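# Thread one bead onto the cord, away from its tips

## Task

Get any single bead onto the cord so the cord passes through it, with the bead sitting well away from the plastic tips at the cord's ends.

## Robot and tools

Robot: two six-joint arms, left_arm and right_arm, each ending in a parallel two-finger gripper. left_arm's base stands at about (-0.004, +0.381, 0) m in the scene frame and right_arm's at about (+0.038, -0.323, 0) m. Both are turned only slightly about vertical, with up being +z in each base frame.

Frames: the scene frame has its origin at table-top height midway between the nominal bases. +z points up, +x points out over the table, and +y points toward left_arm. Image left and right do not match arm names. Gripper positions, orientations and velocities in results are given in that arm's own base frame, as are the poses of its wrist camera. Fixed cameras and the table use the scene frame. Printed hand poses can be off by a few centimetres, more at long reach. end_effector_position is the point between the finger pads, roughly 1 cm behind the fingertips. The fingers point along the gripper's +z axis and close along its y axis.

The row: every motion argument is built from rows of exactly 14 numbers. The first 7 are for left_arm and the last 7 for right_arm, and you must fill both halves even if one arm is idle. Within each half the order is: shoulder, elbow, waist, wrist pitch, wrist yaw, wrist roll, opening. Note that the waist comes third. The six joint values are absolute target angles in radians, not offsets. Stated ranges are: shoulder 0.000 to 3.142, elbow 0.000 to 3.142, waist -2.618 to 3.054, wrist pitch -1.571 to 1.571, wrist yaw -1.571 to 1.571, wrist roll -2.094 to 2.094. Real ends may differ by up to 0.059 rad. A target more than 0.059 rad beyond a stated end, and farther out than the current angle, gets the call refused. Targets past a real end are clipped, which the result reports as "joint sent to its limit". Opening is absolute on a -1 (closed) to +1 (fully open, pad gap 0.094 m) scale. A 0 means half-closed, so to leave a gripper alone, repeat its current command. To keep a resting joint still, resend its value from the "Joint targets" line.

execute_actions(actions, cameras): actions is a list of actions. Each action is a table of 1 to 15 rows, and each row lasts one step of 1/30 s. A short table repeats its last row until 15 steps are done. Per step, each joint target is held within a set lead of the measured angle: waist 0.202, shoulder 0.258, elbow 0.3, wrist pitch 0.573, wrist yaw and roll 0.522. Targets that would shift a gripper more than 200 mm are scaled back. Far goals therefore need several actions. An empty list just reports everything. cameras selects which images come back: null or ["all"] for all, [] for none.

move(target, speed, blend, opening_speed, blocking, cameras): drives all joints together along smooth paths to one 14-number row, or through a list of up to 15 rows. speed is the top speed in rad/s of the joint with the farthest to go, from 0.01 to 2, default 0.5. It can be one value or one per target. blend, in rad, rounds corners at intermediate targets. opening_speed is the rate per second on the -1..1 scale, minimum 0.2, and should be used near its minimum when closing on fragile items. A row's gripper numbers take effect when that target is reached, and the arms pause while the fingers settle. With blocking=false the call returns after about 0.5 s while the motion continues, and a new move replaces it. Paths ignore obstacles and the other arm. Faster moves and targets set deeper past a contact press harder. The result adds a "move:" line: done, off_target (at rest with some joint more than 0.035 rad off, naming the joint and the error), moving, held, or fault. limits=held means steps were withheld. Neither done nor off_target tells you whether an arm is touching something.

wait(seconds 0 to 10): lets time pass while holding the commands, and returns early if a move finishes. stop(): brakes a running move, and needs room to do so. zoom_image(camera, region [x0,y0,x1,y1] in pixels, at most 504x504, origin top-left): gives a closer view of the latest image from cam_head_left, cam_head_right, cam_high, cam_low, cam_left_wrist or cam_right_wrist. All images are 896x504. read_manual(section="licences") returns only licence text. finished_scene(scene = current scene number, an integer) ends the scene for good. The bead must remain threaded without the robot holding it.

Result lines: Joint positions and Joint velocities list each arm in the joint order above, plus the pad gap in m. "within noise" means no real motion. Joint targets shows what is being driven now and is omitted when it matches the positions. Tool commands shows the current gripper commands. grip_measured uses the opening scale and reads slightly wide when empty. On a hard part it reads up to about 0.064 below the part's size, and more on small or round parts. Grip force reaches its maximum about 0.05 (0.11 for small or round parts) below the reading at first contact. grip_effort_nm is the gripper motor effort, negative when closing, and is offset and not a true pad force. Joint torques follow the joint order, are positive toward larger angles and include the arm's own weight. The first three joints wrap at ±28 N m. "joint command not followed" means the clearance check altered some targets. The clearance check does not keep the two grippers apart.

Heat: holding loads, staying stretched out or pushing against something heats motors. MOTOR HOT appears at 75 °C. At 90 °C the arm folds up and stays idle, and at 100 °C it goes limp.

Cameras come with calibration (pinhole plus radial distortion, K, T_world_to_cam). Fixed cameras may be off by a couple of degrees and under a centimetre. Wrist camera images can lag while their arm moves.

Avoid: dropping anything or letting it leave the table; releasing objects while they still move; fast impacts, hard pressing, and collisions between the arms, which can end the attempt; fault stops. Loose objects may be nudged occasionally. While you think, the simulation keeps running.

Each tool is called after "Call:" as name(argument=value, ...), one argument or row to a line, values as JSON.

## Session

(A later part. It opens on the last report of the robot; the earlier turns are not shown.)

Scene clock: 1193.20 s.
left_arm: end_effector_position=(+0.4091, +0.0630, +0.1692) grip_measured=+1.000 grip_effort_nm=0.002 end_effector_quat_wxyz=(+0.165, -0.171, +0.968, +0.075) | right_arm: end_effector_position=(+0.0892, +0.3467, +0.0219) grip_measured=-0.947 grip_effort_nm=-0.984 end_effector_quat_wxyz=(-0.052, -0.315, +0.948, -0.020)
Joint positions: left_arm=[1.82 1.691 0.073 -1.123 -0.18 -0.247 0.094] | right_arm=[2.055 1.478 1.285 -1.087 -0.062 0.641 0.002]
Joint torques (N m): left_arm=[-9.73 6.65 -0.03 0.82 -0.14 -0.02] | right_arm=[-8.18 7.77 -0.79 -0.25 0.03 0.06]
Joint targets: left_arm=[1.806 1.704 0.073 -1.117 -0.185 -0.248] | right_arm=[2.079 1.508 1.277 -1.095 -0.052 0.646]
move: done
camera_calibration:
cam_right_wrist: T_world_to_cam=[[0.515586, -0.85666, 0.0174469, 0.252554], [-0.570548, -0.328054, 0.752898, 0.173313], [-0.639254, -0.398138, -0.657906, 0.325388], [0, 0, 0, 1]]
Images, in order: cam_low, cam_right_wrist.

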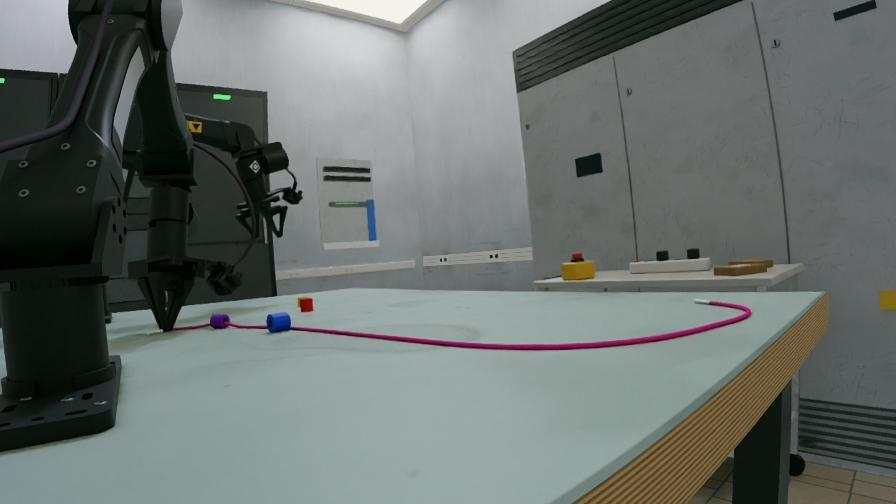

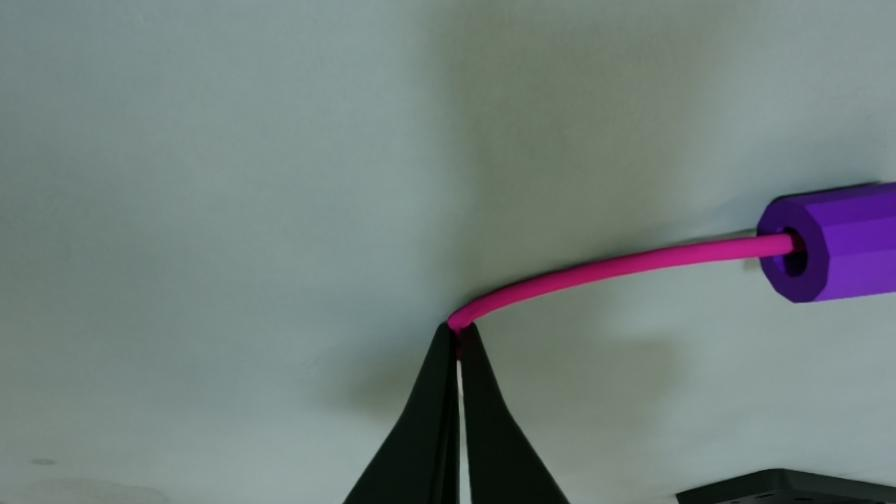

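Call:
move(
  target=[
    [1.806, 1.704, 0.073, -1.117, -0.185, -0.248, 1, 1.84, 1.508, 1.277, -1.095, -0.052, 0.646, -0.97],
    [1.806, 1.704, 0.073, -1.117, -0.185, -0.248, 1, 1.98, 1.575, 0.605, -1.262, -0.042, 0.37, -0.97],
  ],
  speed=0.35,
  blend=0.05,
  cameras=["cam_low", "cam_right_wrist", "cam_high"],
)

Call:
zoom_image(
  camera="cam_low",
  region=[200, 255, 400, 355],
)

Call:
zoom_image(
  camera="cam_high",
  region=[430, 200, 590, 300],
)

Scene clock: 1247.97 s.
left_arm: end_effector_position=(+0.4091, +0.0630, +0.1692) grip_measured=+1.000 grip_effort_nm=-0.002 end_effector_quat_wxyz=(+0.165, -0.171, +0.968, +0.075) | right_arm: end_effector_position=(+0.2770, +0.2029, +0.0690) grip_measured=-0.952 grip_effort_nm=-1.053 end_effector_quat_wxyz=(-0.057, -0.112, +0.992, -0.001)
Joint positions: left_arm=[1.82 1.691 0.073 -1.123 -0.18 -0.247 0.094] | right_arm=[1.962 1.536 0.603 -1.246 -0.051 0.375 0.002]
Joint torques (N m): left_arm=[-9.73 6.65 -0.02 0.83 -0.14 -0.03] | right_arm=[-8.08 8.79 0.14 -0.38 0.03 -0.07]
Joint targets: left_arm=[1.806 1.704 0.073 -1.117 -0.185 -0.248] | right_arm=[1.980 1.575 0.605 -1.262 -0.042 0.370]
move: off_target (right_arm); right_arm: the elbow is farthest, 0.039 rad from its target
camera_calibration:
cam_right_wrist: T_world_to_cam=[[0.12391, -0.992292, 0.00153145, 0.168854], [-0.650391, -0.0800499, 0.75537, 0.16939], [-0.749425, -0.0945936, -0.655297, 0.387868], [0, 0, 0, 1]]
Images, in order: cam_high, cam_low, cam_right_wrist.

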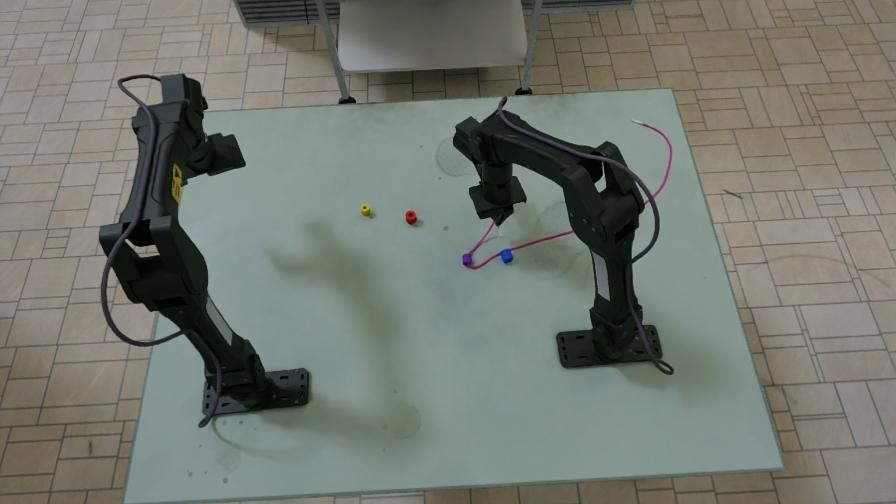

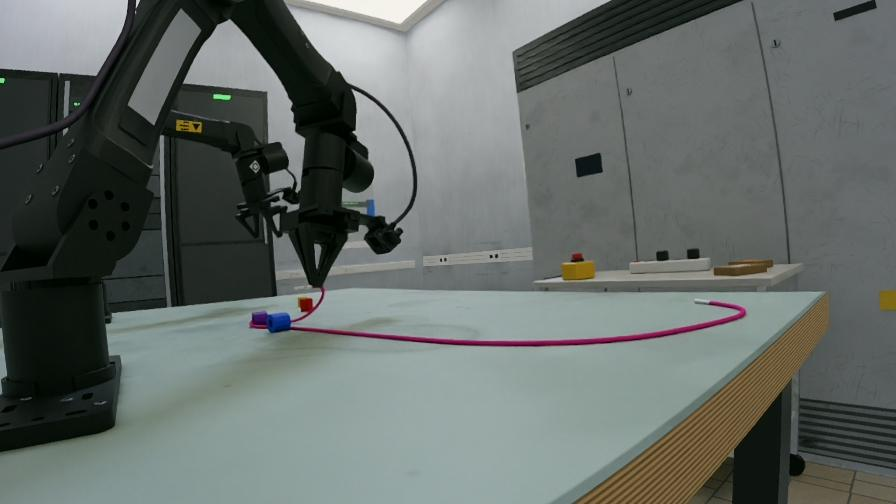

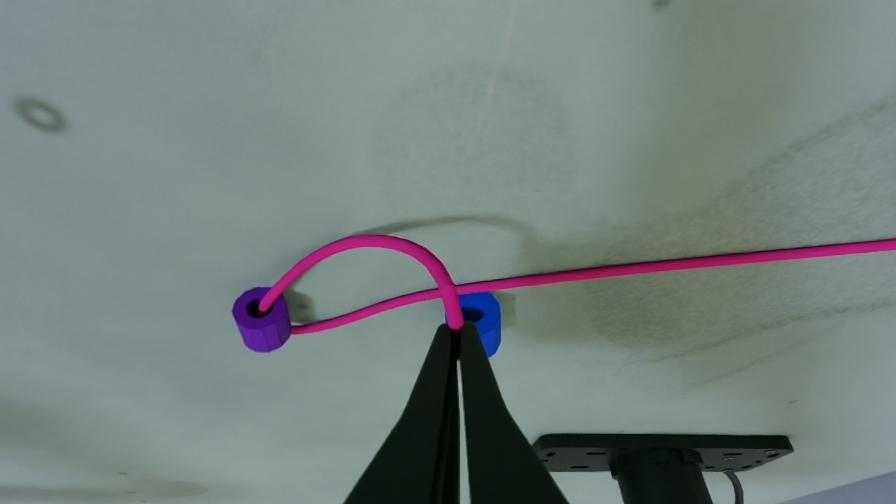

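Scaled by 2.520 from the camera's 896x504 image, which has a finer 1280x720 frame.

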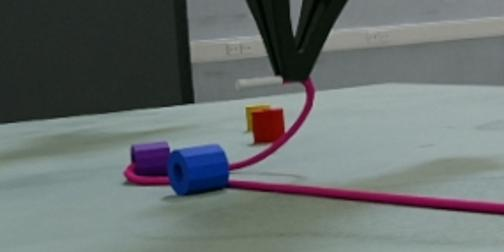

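Scaled by 3.150 from the camera's 896x504 image, which has a finer 1280x720 frame.

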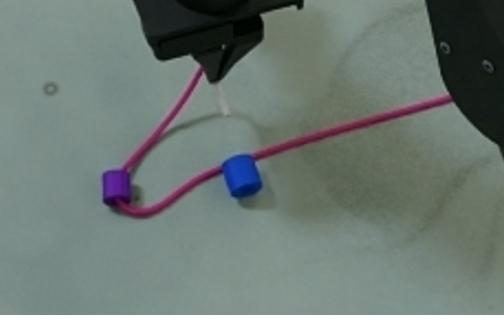

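Call:
move(
  target=[1.54, 0.46, -1.183, 0.822, 0, 0, 0.5, 1.98, 1.575, 0.605, -1.262, -0.042, 0.37, -0.97],
  speed=0.7,
  cameras=["cam_low", "cam_left_wrist", "cam_high"],
)

Scene clock: 1258.87 s.
left_arm: end_effector_position=(+0.1624, -0.3877, +0.1150) grip_measured=+0.502 grip_effort_nm=-0.095 end_effector_quat_wxyz=(+0.491, +0.446, +0.673, -0.328) | right_arm: end_effector_position=(+0.2768, +0.2028, +0.0690) grip_measured=-0.952 grip_effort_nm=-1.057 end_effector_quat_wxyz=(-0.057, -0.113, +0.992, -0.002)
Joint positions: left_arm=[1.573 0.464 -1.178 0.802 -0.005 -0.004 0.071] | right_arm=[1.962 1.536 0.603 -1.247 -0.051 0.374 0.002]
Joint torques (N m): left_arm=[-8.25 4.66 -0.36 1.75 0.01 0.04] | right_arm=[-8.1 8.76 0.17 -0.35 0.05 -0.03]
Joint targets: left_arm=[1.540 0.460 -1.183 0.822 0.000 0.000] | right_arm=[1.980 1.575 0.605 -1.262 -0.042 0.370]
move: off_target (right_arm); right_arm: the elbow is farthest, 0.039 rad from its target
camera_calibration:
cam_left_wrist: T_world_to_cam=[[-0.930277, -0.346697, -0.119937, 0.0349057], [-0.247599, 0.8346, -0.492074, 0.446306], [0.2707, -0.428069, -0.862252, 0.00230201], [0, 0, 0, 1]]
Images, in order: cam_high, cam_low, cam_left_wrist.

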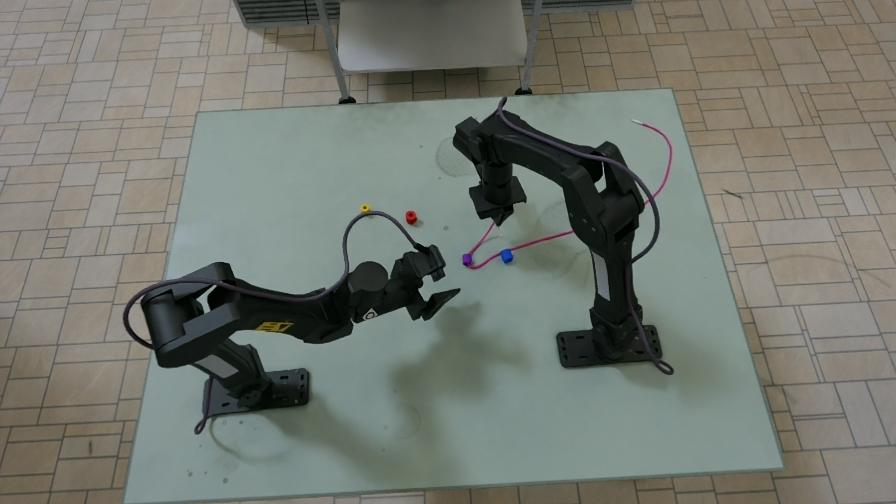

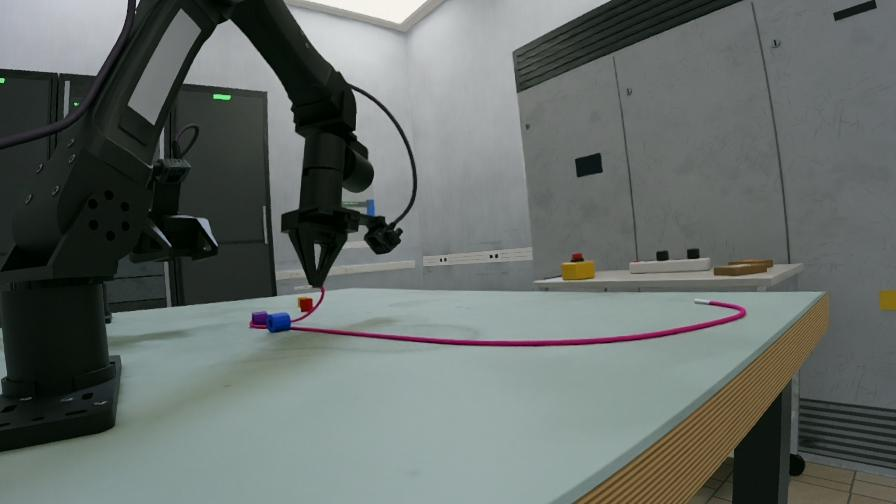

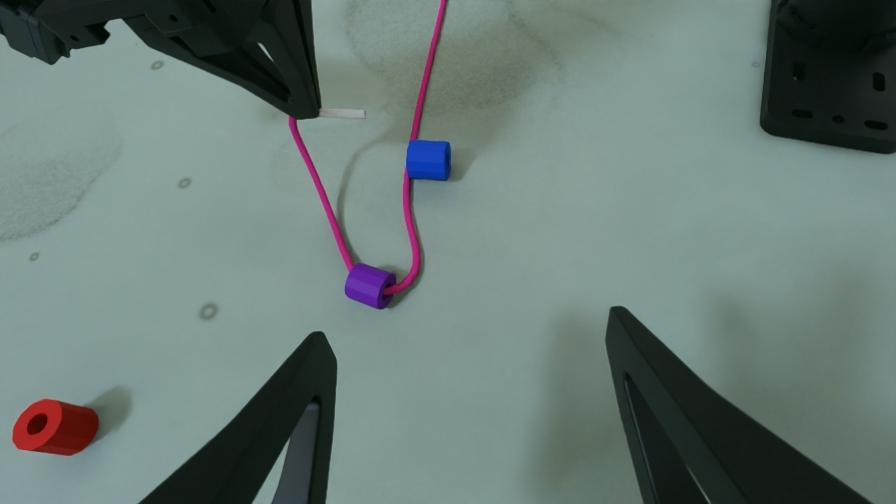

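Call:
execute_actions(
  actions=[],
  cameras=["cam_right_wrist", "cam_left_wrist"],
)

Call:
zoom_image(
  camera="cam_right_wrist",
  region=[400, 260, 540, 380],
)

Call:
zoom_image(
  camera="cam_left_wrist",
  region=[260, 80, 480, 200],
)

Scene clock: 1267.70 s.
left_arm: end_effector_position=(+0.1625, -0.3878, +0.1152) grip_measured=+0.502 grip_effort_nm=-0.090 end_effector_quat_wxyz=(+0.492, +0.446, +0.672, -0.328) | right_arm: end_effector_position=(+0.2768, +0.2028, +0.0690) grip_measured=-0.952 grip_effort_nm=-1.053 end_effector_quat_wxyz=(-0.057, -0.113, +0.992, -0.002)
Joint names: [shoulder, elbow, waist, wrist pitch, wrist yaw, wrist roll]
Joint positions: left_arm=[1.573 0.464 -1.178 0.803 -0.005 -0.004 0.071] | right_arm=[1.962 1.536 0.603 -1.247 -0.051 0.374 0.002]
Joint velocities: within noise
Joint torques (N m): left_arm=[-8.25 4.66 -0.38 1.72 0.02 0.03] | right_arm=[-8.05 8.83 0.14 -0.34 0.04 -0.03]
Heat: left arm: 31 °C; right arm: 34 °C.
Joint targets: left_arm=[1.540 0.460 -1.183 0.822 0.000 0.000] | right_arm=[1.980 1.575 0.605 -1.262 -0.042 0.370]
Tool commands: left_gripper/opening=+0.5 right_gripper/opening=-0.97
camera_calibration:
cam_left_wrist: T_world_to_cam=[[-0.930224, -0.346701, -0.120339, 0.0349777], [-0.247122, 0.834177, -0.49303, 0.446382], [0.271318, -0.42889, -0.861649, 0.00200474], [0, 0, 0, 1]] pos_world=[0.142304, -0.359375, 0.226017]
cam_right_wrist: T_world_to_cam=[[0.125039, -0.99215, 0.00175251, 0.16841], [-0.649811, -0.0805595, 0.755814, 0.169178], [-0.74974, -0.095645, -0.654784, 0.388019], [0, 0, 0, 1]] pos_world=[0.37979, 0.217829, 0.125906]
Images, in order (width x height): cam_left_wrist 896x504, cam_right_wrist 896x504.

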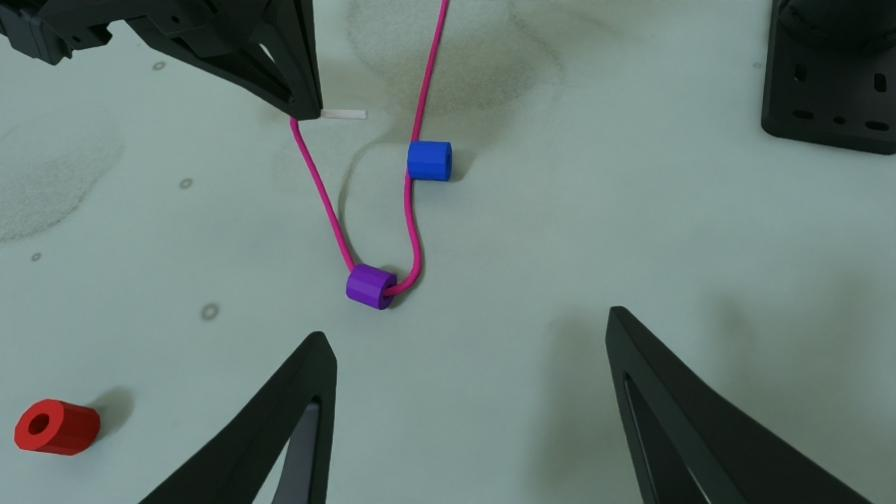

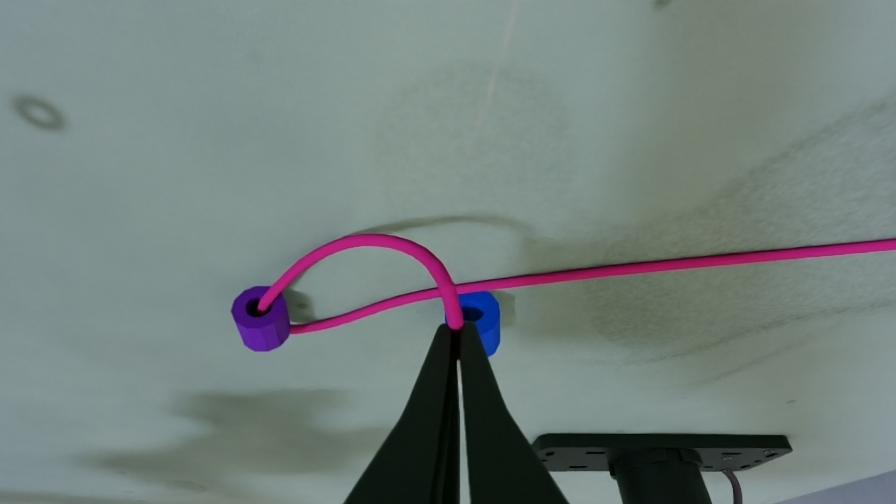

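Scaled by 3.600 from the camera's 896x504 image, which has a finer 1280x720 frame.

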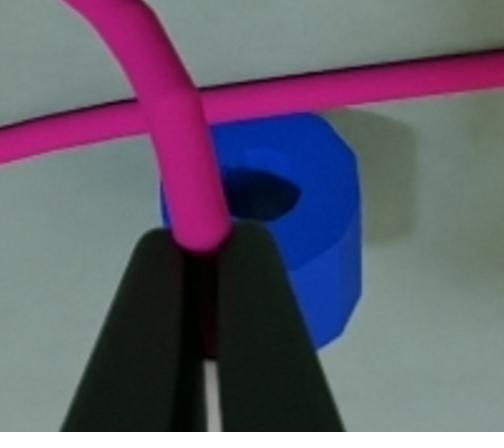

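Scaled by 2.291 from the camera's 896x504 image, which has a finer 1280x720 frame.

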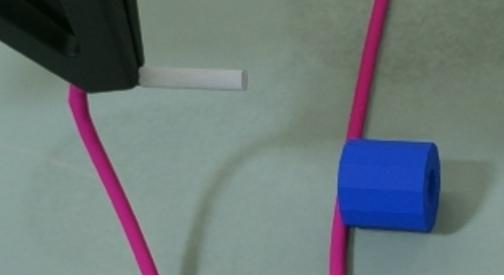

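Call:
move(
  target=[1.54, 0.46, -1.183, 0.822, 0, 0, 0.5, 2.042, 1.441, 0.617, -1.122, -0.042, 0.37, -0.97],
  speed=0.2,
  cameras=["cam_low", "cam_left_wrist", "cam_right_wrist"],
)

Call:
zoom_image(
  camera="cam_right_wrist",
  region=[400, 260, 540, 380],
)

Call:
zoom_image(
  camera="cam_left_wrist",
  region=[260, 80, 480, 200],
)

Call:
zoom_image(
  camera="cam_low",
  region=[230, 280, 350, 350],
)

Scene clock: 1292.47 s.
left_arm: end_effector_position=(+0.1625, -0.3878, +0.1152) grip_measured=+0.502 grip_effort_nm=-0.095 end_effector_quat_wxyz=(+0.492, +0.446, +0.672, -0.328) | right_arm: end_effector_position=(+0.2724, +0.2020, +0.0281) grip_measured=-0.952 grip_effort_nm=-1.053 end_effector_quat_wxyz=(-0.075, -0.115, +0.990, -0.012)
Joint positions: left_arm=[1.573 0.464 -1.178 0.803 -0.005 -0.004 0.071] | right_arm=[2.027 1.456 0.608 -1.144 -0.051 0.374 0.002]
Joint torques (N m): left_arm=[-8.24 4.66 -0.36 1.72 0.03 0.03] | right_arm=[-8.49 4.36 0.75 -0.08 0.05 -0.04]
Joint targets: left_arm=[1.540 0.460 -1.183 0.822 0.000 0.000] | right_arm=[2.042 1.441 0.617 -1.122 -0.042 0.370]
move: done
camera_calibration:
cam_left_wrist: T_world_to_cam=[[-0.930224, -0.346701, -0.120339, 0.0349777], [-0.247122, 0.834177, -0.49303, 0.446382], [0.271318, -0.42889, -0.861649, 0.00200474], [0, 0, 0, 1]]
cam_right_wrist: T_world_to_cam=[[0.130728, -0.991195, 0.0210342, 0.165925], [-0.622934, -0.0656162, 0.779518, 0.186149], [-0.771274, -0.115008, -0.626027, 0.366845], [0, 0, 0, 1]]
Images, in order: cam_low, cam_left_wrist, cam_right_wrist.

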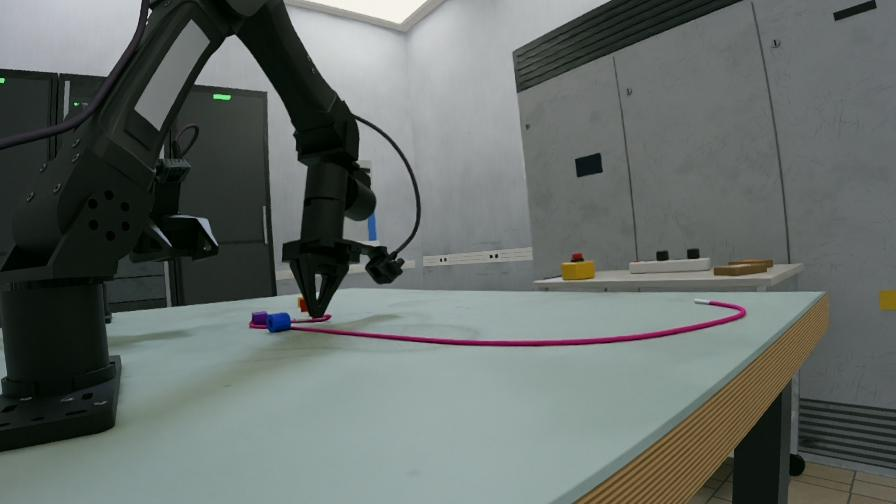

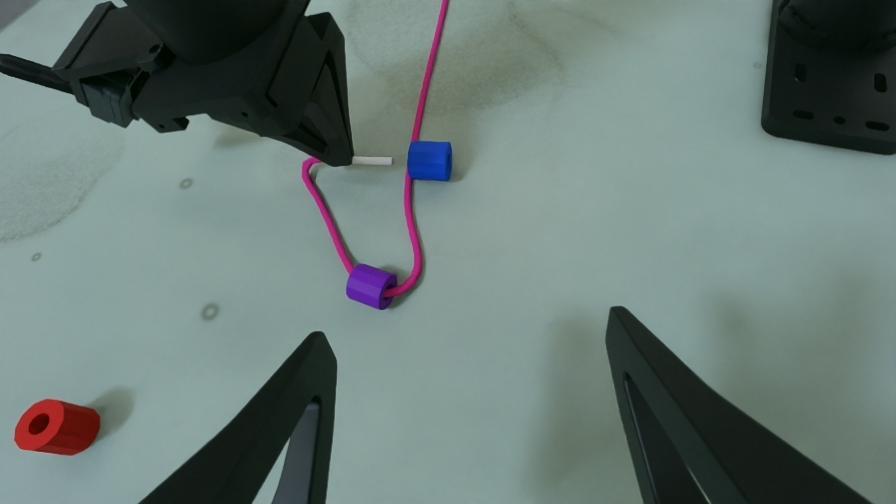

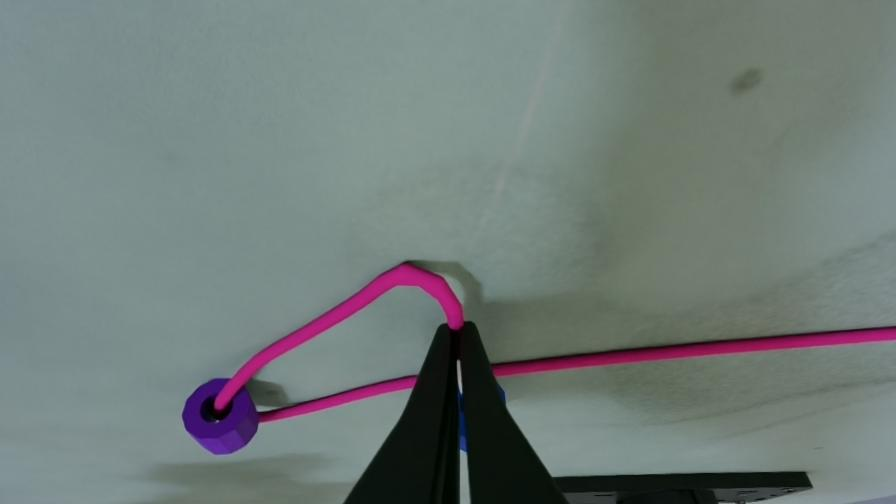

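Scaled by 3.600 from the camera's 896x504 image, which has a finer 1280x720 frame.

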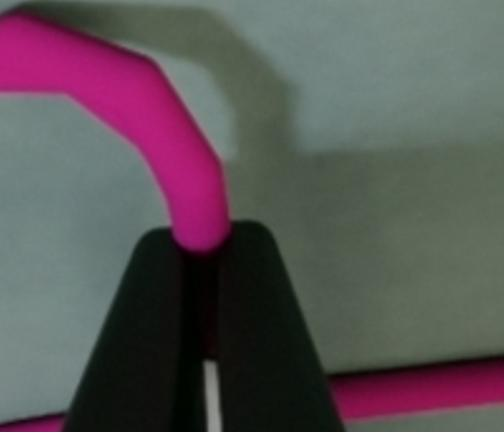

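Scaled by 2.291 from the camera's 896x504 image, which has a finer 1280x720 frame.

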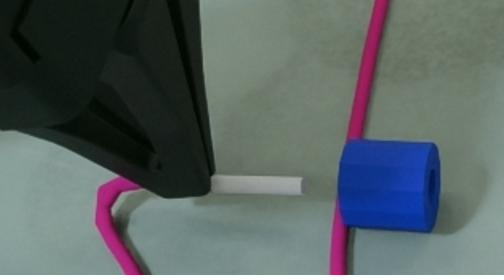

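Scaled by 4.200 from the camera's 896x504 image, which has a finer 1280x720 frame.

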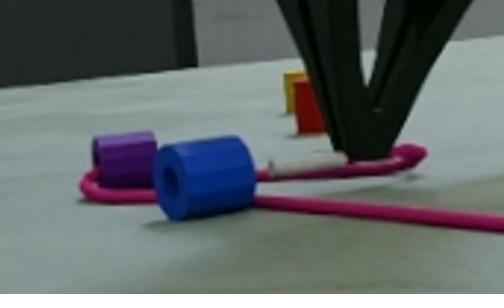

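Call:
move(
  target=[
    [1.54, 0.46, -1.183, 0.822, 0, 0, 0.5, 1.99, 1.441, 0.617, -1.122, -0.042, 0.37, -0.97],
    [1.54, 0.46, -1.183, 0.822, 0, 0, 0.5, 1.95, 1.383, 0.631, -1.103, -0.042, 0.384, -0.97],
  ],
  speed=0.1,
  cameras=["cam_low", "cam_left_wrist", "cam_right_wrist"],
)

Call:
zoom_image(
  camera="cam_left_wrist",
  region=[260, 80, 480, 200],
)

Call:
zoom_image(
  camera="cam_low",
  region=[230, 280, 350, 350],
)

Scene clock: 1324.67 s.
left_arm: end_effector_position=(+0.1625, -0.3878, +0.1153) grip_measured=+0.502 grip_effort_nm=-0.090 end_effector_quat_wxyz=(+0.492, +0.446, +0.672, -0.328) | right_arm: end_effector_position=(+0.2609, +0.1998, +0.0271) grip_measured=-0.952 grip_effort_nm=-1.053 end_effector_quat_wxyz=(-0.076, -0.120, +0.990, -0.013)
Joint positions: left_arm=[1.573 0.464 -1.178 0.803 -0.005 -0.004 0.071] | right_arm=[1.993 1.401 0.623 -1.126 -0.051 0.378 0.002]
Joint torques (N m): left_arm=[-8.25 4.64 -0.38 1.72 0.02 0.03] | right_arm=[-12.79 4.11 0.69 -0.09 0.05 0.04]
Joint targets: left_arm=[1.540 0.460 -1.183 0.822 0.000 0.000] | right_arm=[1.950 1.383 0.631 -1.103 -0.042 0.384]
move: off_target (right_arm); right_arm: the shoulder is farthest, 0.043 rad from its target
camera_calibration:
cam_left_wrist: T_world_to_cam=[[-0.930207, -0.346743, -0.120352, 0.0349719], [-0.24705, 0.834003, -0.49336, 0.446411], [0.271443, -0.429194, -0.861459, 0.00190815], [0, 0, 0, 1]]
cam_right_wrist: T_world_to_cam=[[0.141016, -0.989746, 0.0227265, 0.162234], [-0.620909, -0.0705388, 0.780703, 0.180074], [-0.771094, -0.124203, -0.624489, 0.358799], [0, 0, 0, 1]]
Images, in order: cam_low, cam_left_wrist, cam_right_wrist.

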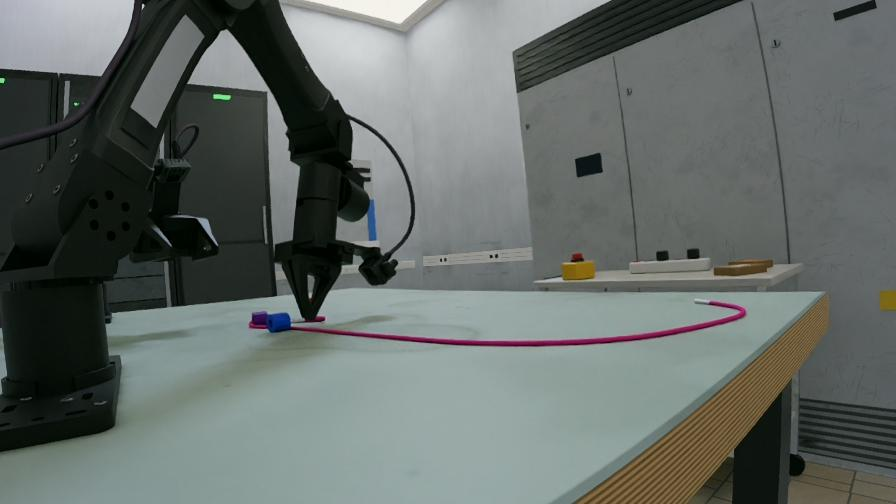

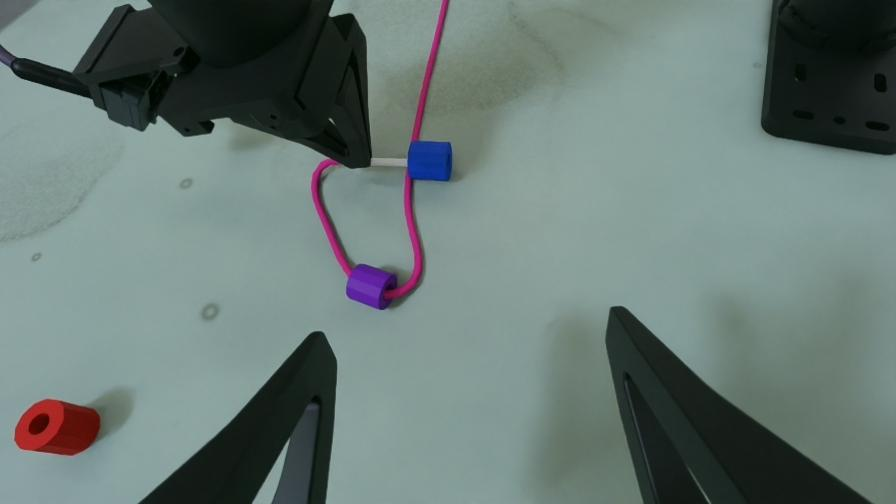

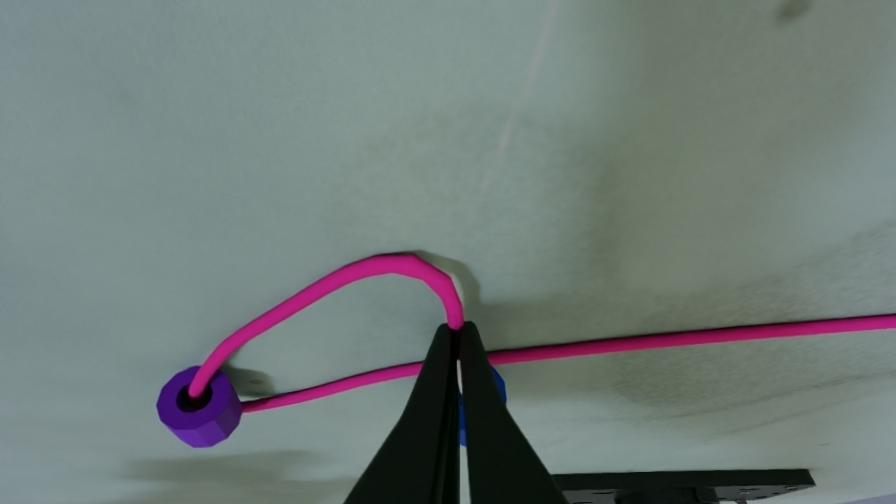

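Scaled by 2.291 from the camera's 896x504 image, which has a finer 1280x720 frame.

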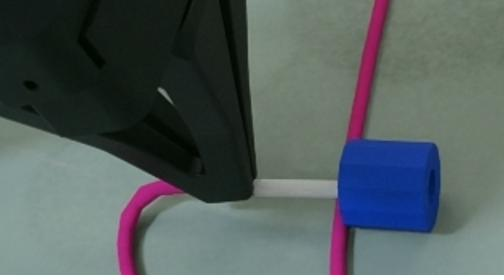

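Scaled by 4.200 from the camera's 896x504 image, which has a finer 1280x720 frame.

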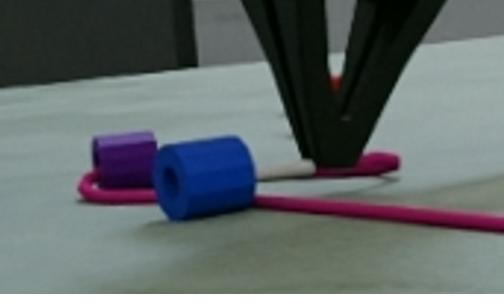

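Call:
move(
  target=[
    [1.54, 0.46, -1.183, 0.822, 0, 0, 0.5, 1.908, 1.325, 0.644, -1.087, -0.042, 0.398, -0.97],
  ],
  speed=0.1,
  cameras=["cam_low", "cam_left_wrist"],
)

Call:
zoom_image(
  camera="cam_left_wrist",
  region=[260, 80, 480, 200],
)

Call:
zoom_image(
  camera="cam_low",
  region=[230, 280, 350, 350],
)

Scene clock: 1330.90 s.
left_arm: end_effector_position=(+0.1625, -0.3878, +0.1153) grip_measured=+0.502 grip_effort_nm=-0.090 end_effector_quat_wxyz=(+0.492, +0.446, +0.672, -0.328) | right_arm: end_effector_position=(+0.2491, +0.1963, +0.0278) grip_measured=-0.952 grip_effort_nm=-1.057 end_effector_quat_wxyz=(-0.076, -0.119, +0.990, -0.014)
Joint positions: left_arm=[1.573 0.464 -1.178 0.803 -0.005 -0.004 0.071] | right_arm=[1.95 1.343 0.636 -1.109 -0.051 0.392 0.002]
Joint torques (N m): left_arm=[-8.25 4.67 -0.38 1.72 0.02 0.03] | right_arm=[-12.31 4.05 0.7 -0.06 0.07 0.03]
Joint targets: left_arm=[1.540 0.460 -1.183 0.822 0.000 0.000] | right_arm=[1.908 1.325 0.644 -1.087 -0.042 0.398]
move: off_target (right_arm); right_arm: the shoulder is farthest, 0.042 rad from its target
camera_calibration:
cam_left_wrist: T_world_to_cam=[[-0.930207, -0.346743, -0.120352, 0.0349719], [-0.24705, 0.834003, -0.49336, 0.446411], [0.271443, -0.429194, -0.861459, 0.00190815], [0, 0, 0, 1]]
Images, in order: cam_low, cam_left_wrist.

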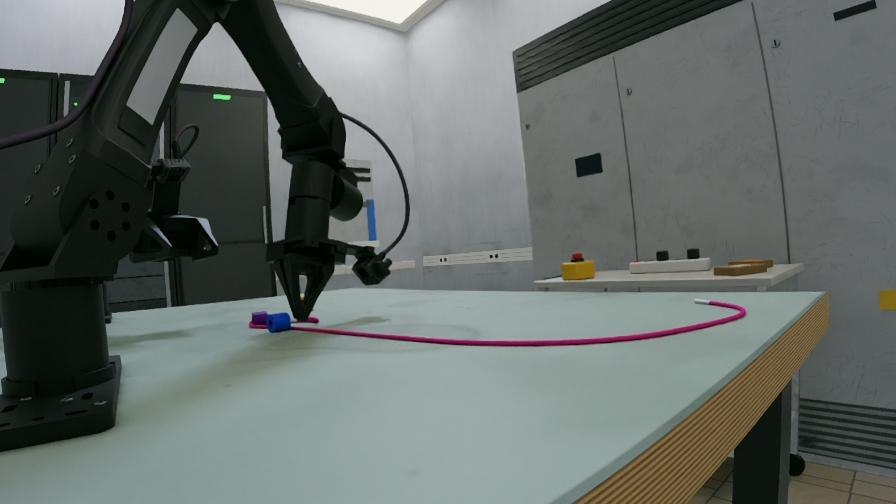

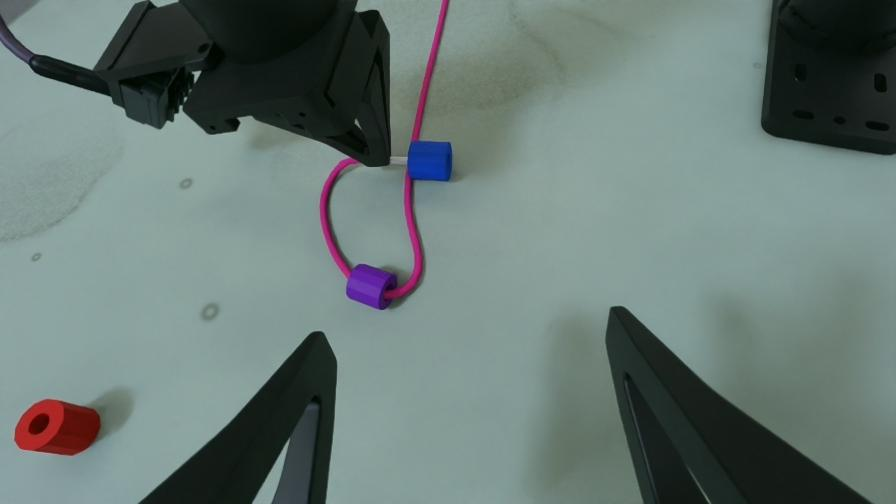

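Scaled by 2.291 from the camera's 896x504 image, which has a finer 1280x720 frame.

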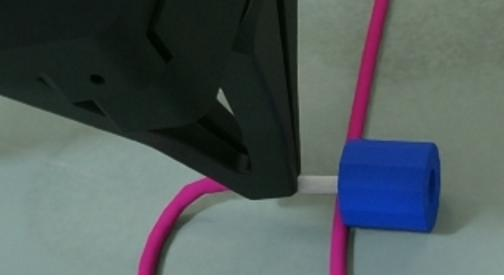

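Scaled by 4.200 from the camera's 896x504 image, which has a finer 1280x720 frame.

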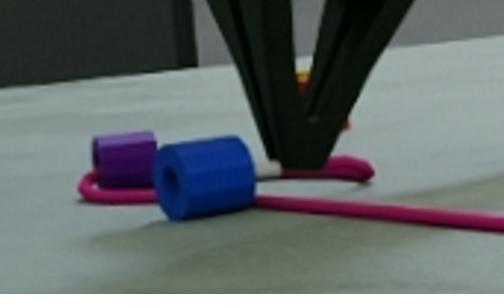

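Call:
move(
  target=[1.54, 0.46, -1.183, 0.822, 0, 0, 0.5, 1.908, 1.325, 0.644, -1.087, -0.042, 0.398, -0.6],
  speed=0.1,
  opening_speed=0.4,
  cameras=["cam_left_wrist"],
)

Call:
finished_scene(
  scene=1,
)

Scene clock: 1347.17 s.
left_arm: end_effector_position=(+0.1625, -0.3878, +0.1153) grip_measured=+0.502 grip_effort_nm=-0.105 end_effector_quat_wxyz=(+0.492, +0.446, +0.672, -0.328) | right_arm: end_effector_position=(+0.2492, +0.1965, +0.0278) grip_measured=-0.603 grip_effort_nm=0.134 end_effector_quat_wxyz=(-0.075, -0.119, +0.990, -0.013)
Joint positions: left_arm=[1.573 0.464 -1.178 0.803 -0.005 -0.004 0.071] | right_arm=[1.95 1.343 0.636 -1.108 -0.051 0.393 0.019]
Joint torques (N m): left_arm=[-8.25 4.66 -0.36 1.72 0.03 0.03] | right_arm=[-12.26 4.04 0.81 -0.06 0.05 0.05]
Joint targets: left_arm=[1.540 0.460 -1.183 0.822 0.000 0.000] | right_arm=[1.908 1.325 0.644 -1.087 -0.042 0.398]
move: off_target (right_arm); right_arm: the shoulder is farthest, 0.042 rad from its target
camera_calibration:
cam_left_wrist: T_world_to_cam=[[-0.930207, -0.346743, -0.120352, 0.0349719], [-0.24705, 0.834003, -0.49336, 0.446411], [0.271443, -0.429194, -0.861459, 0.00190815], [0, 0, 0, 1]]
Images, in order: cam_left_wrist.

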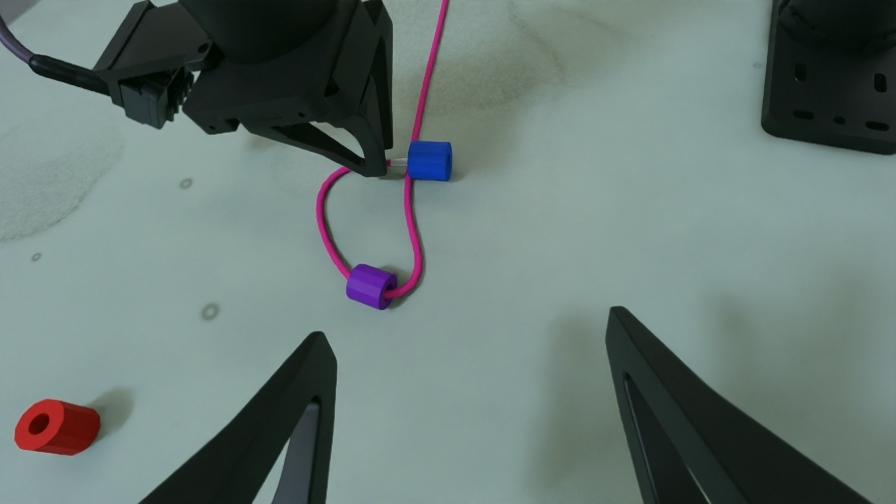

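The scene is finished: the task was done.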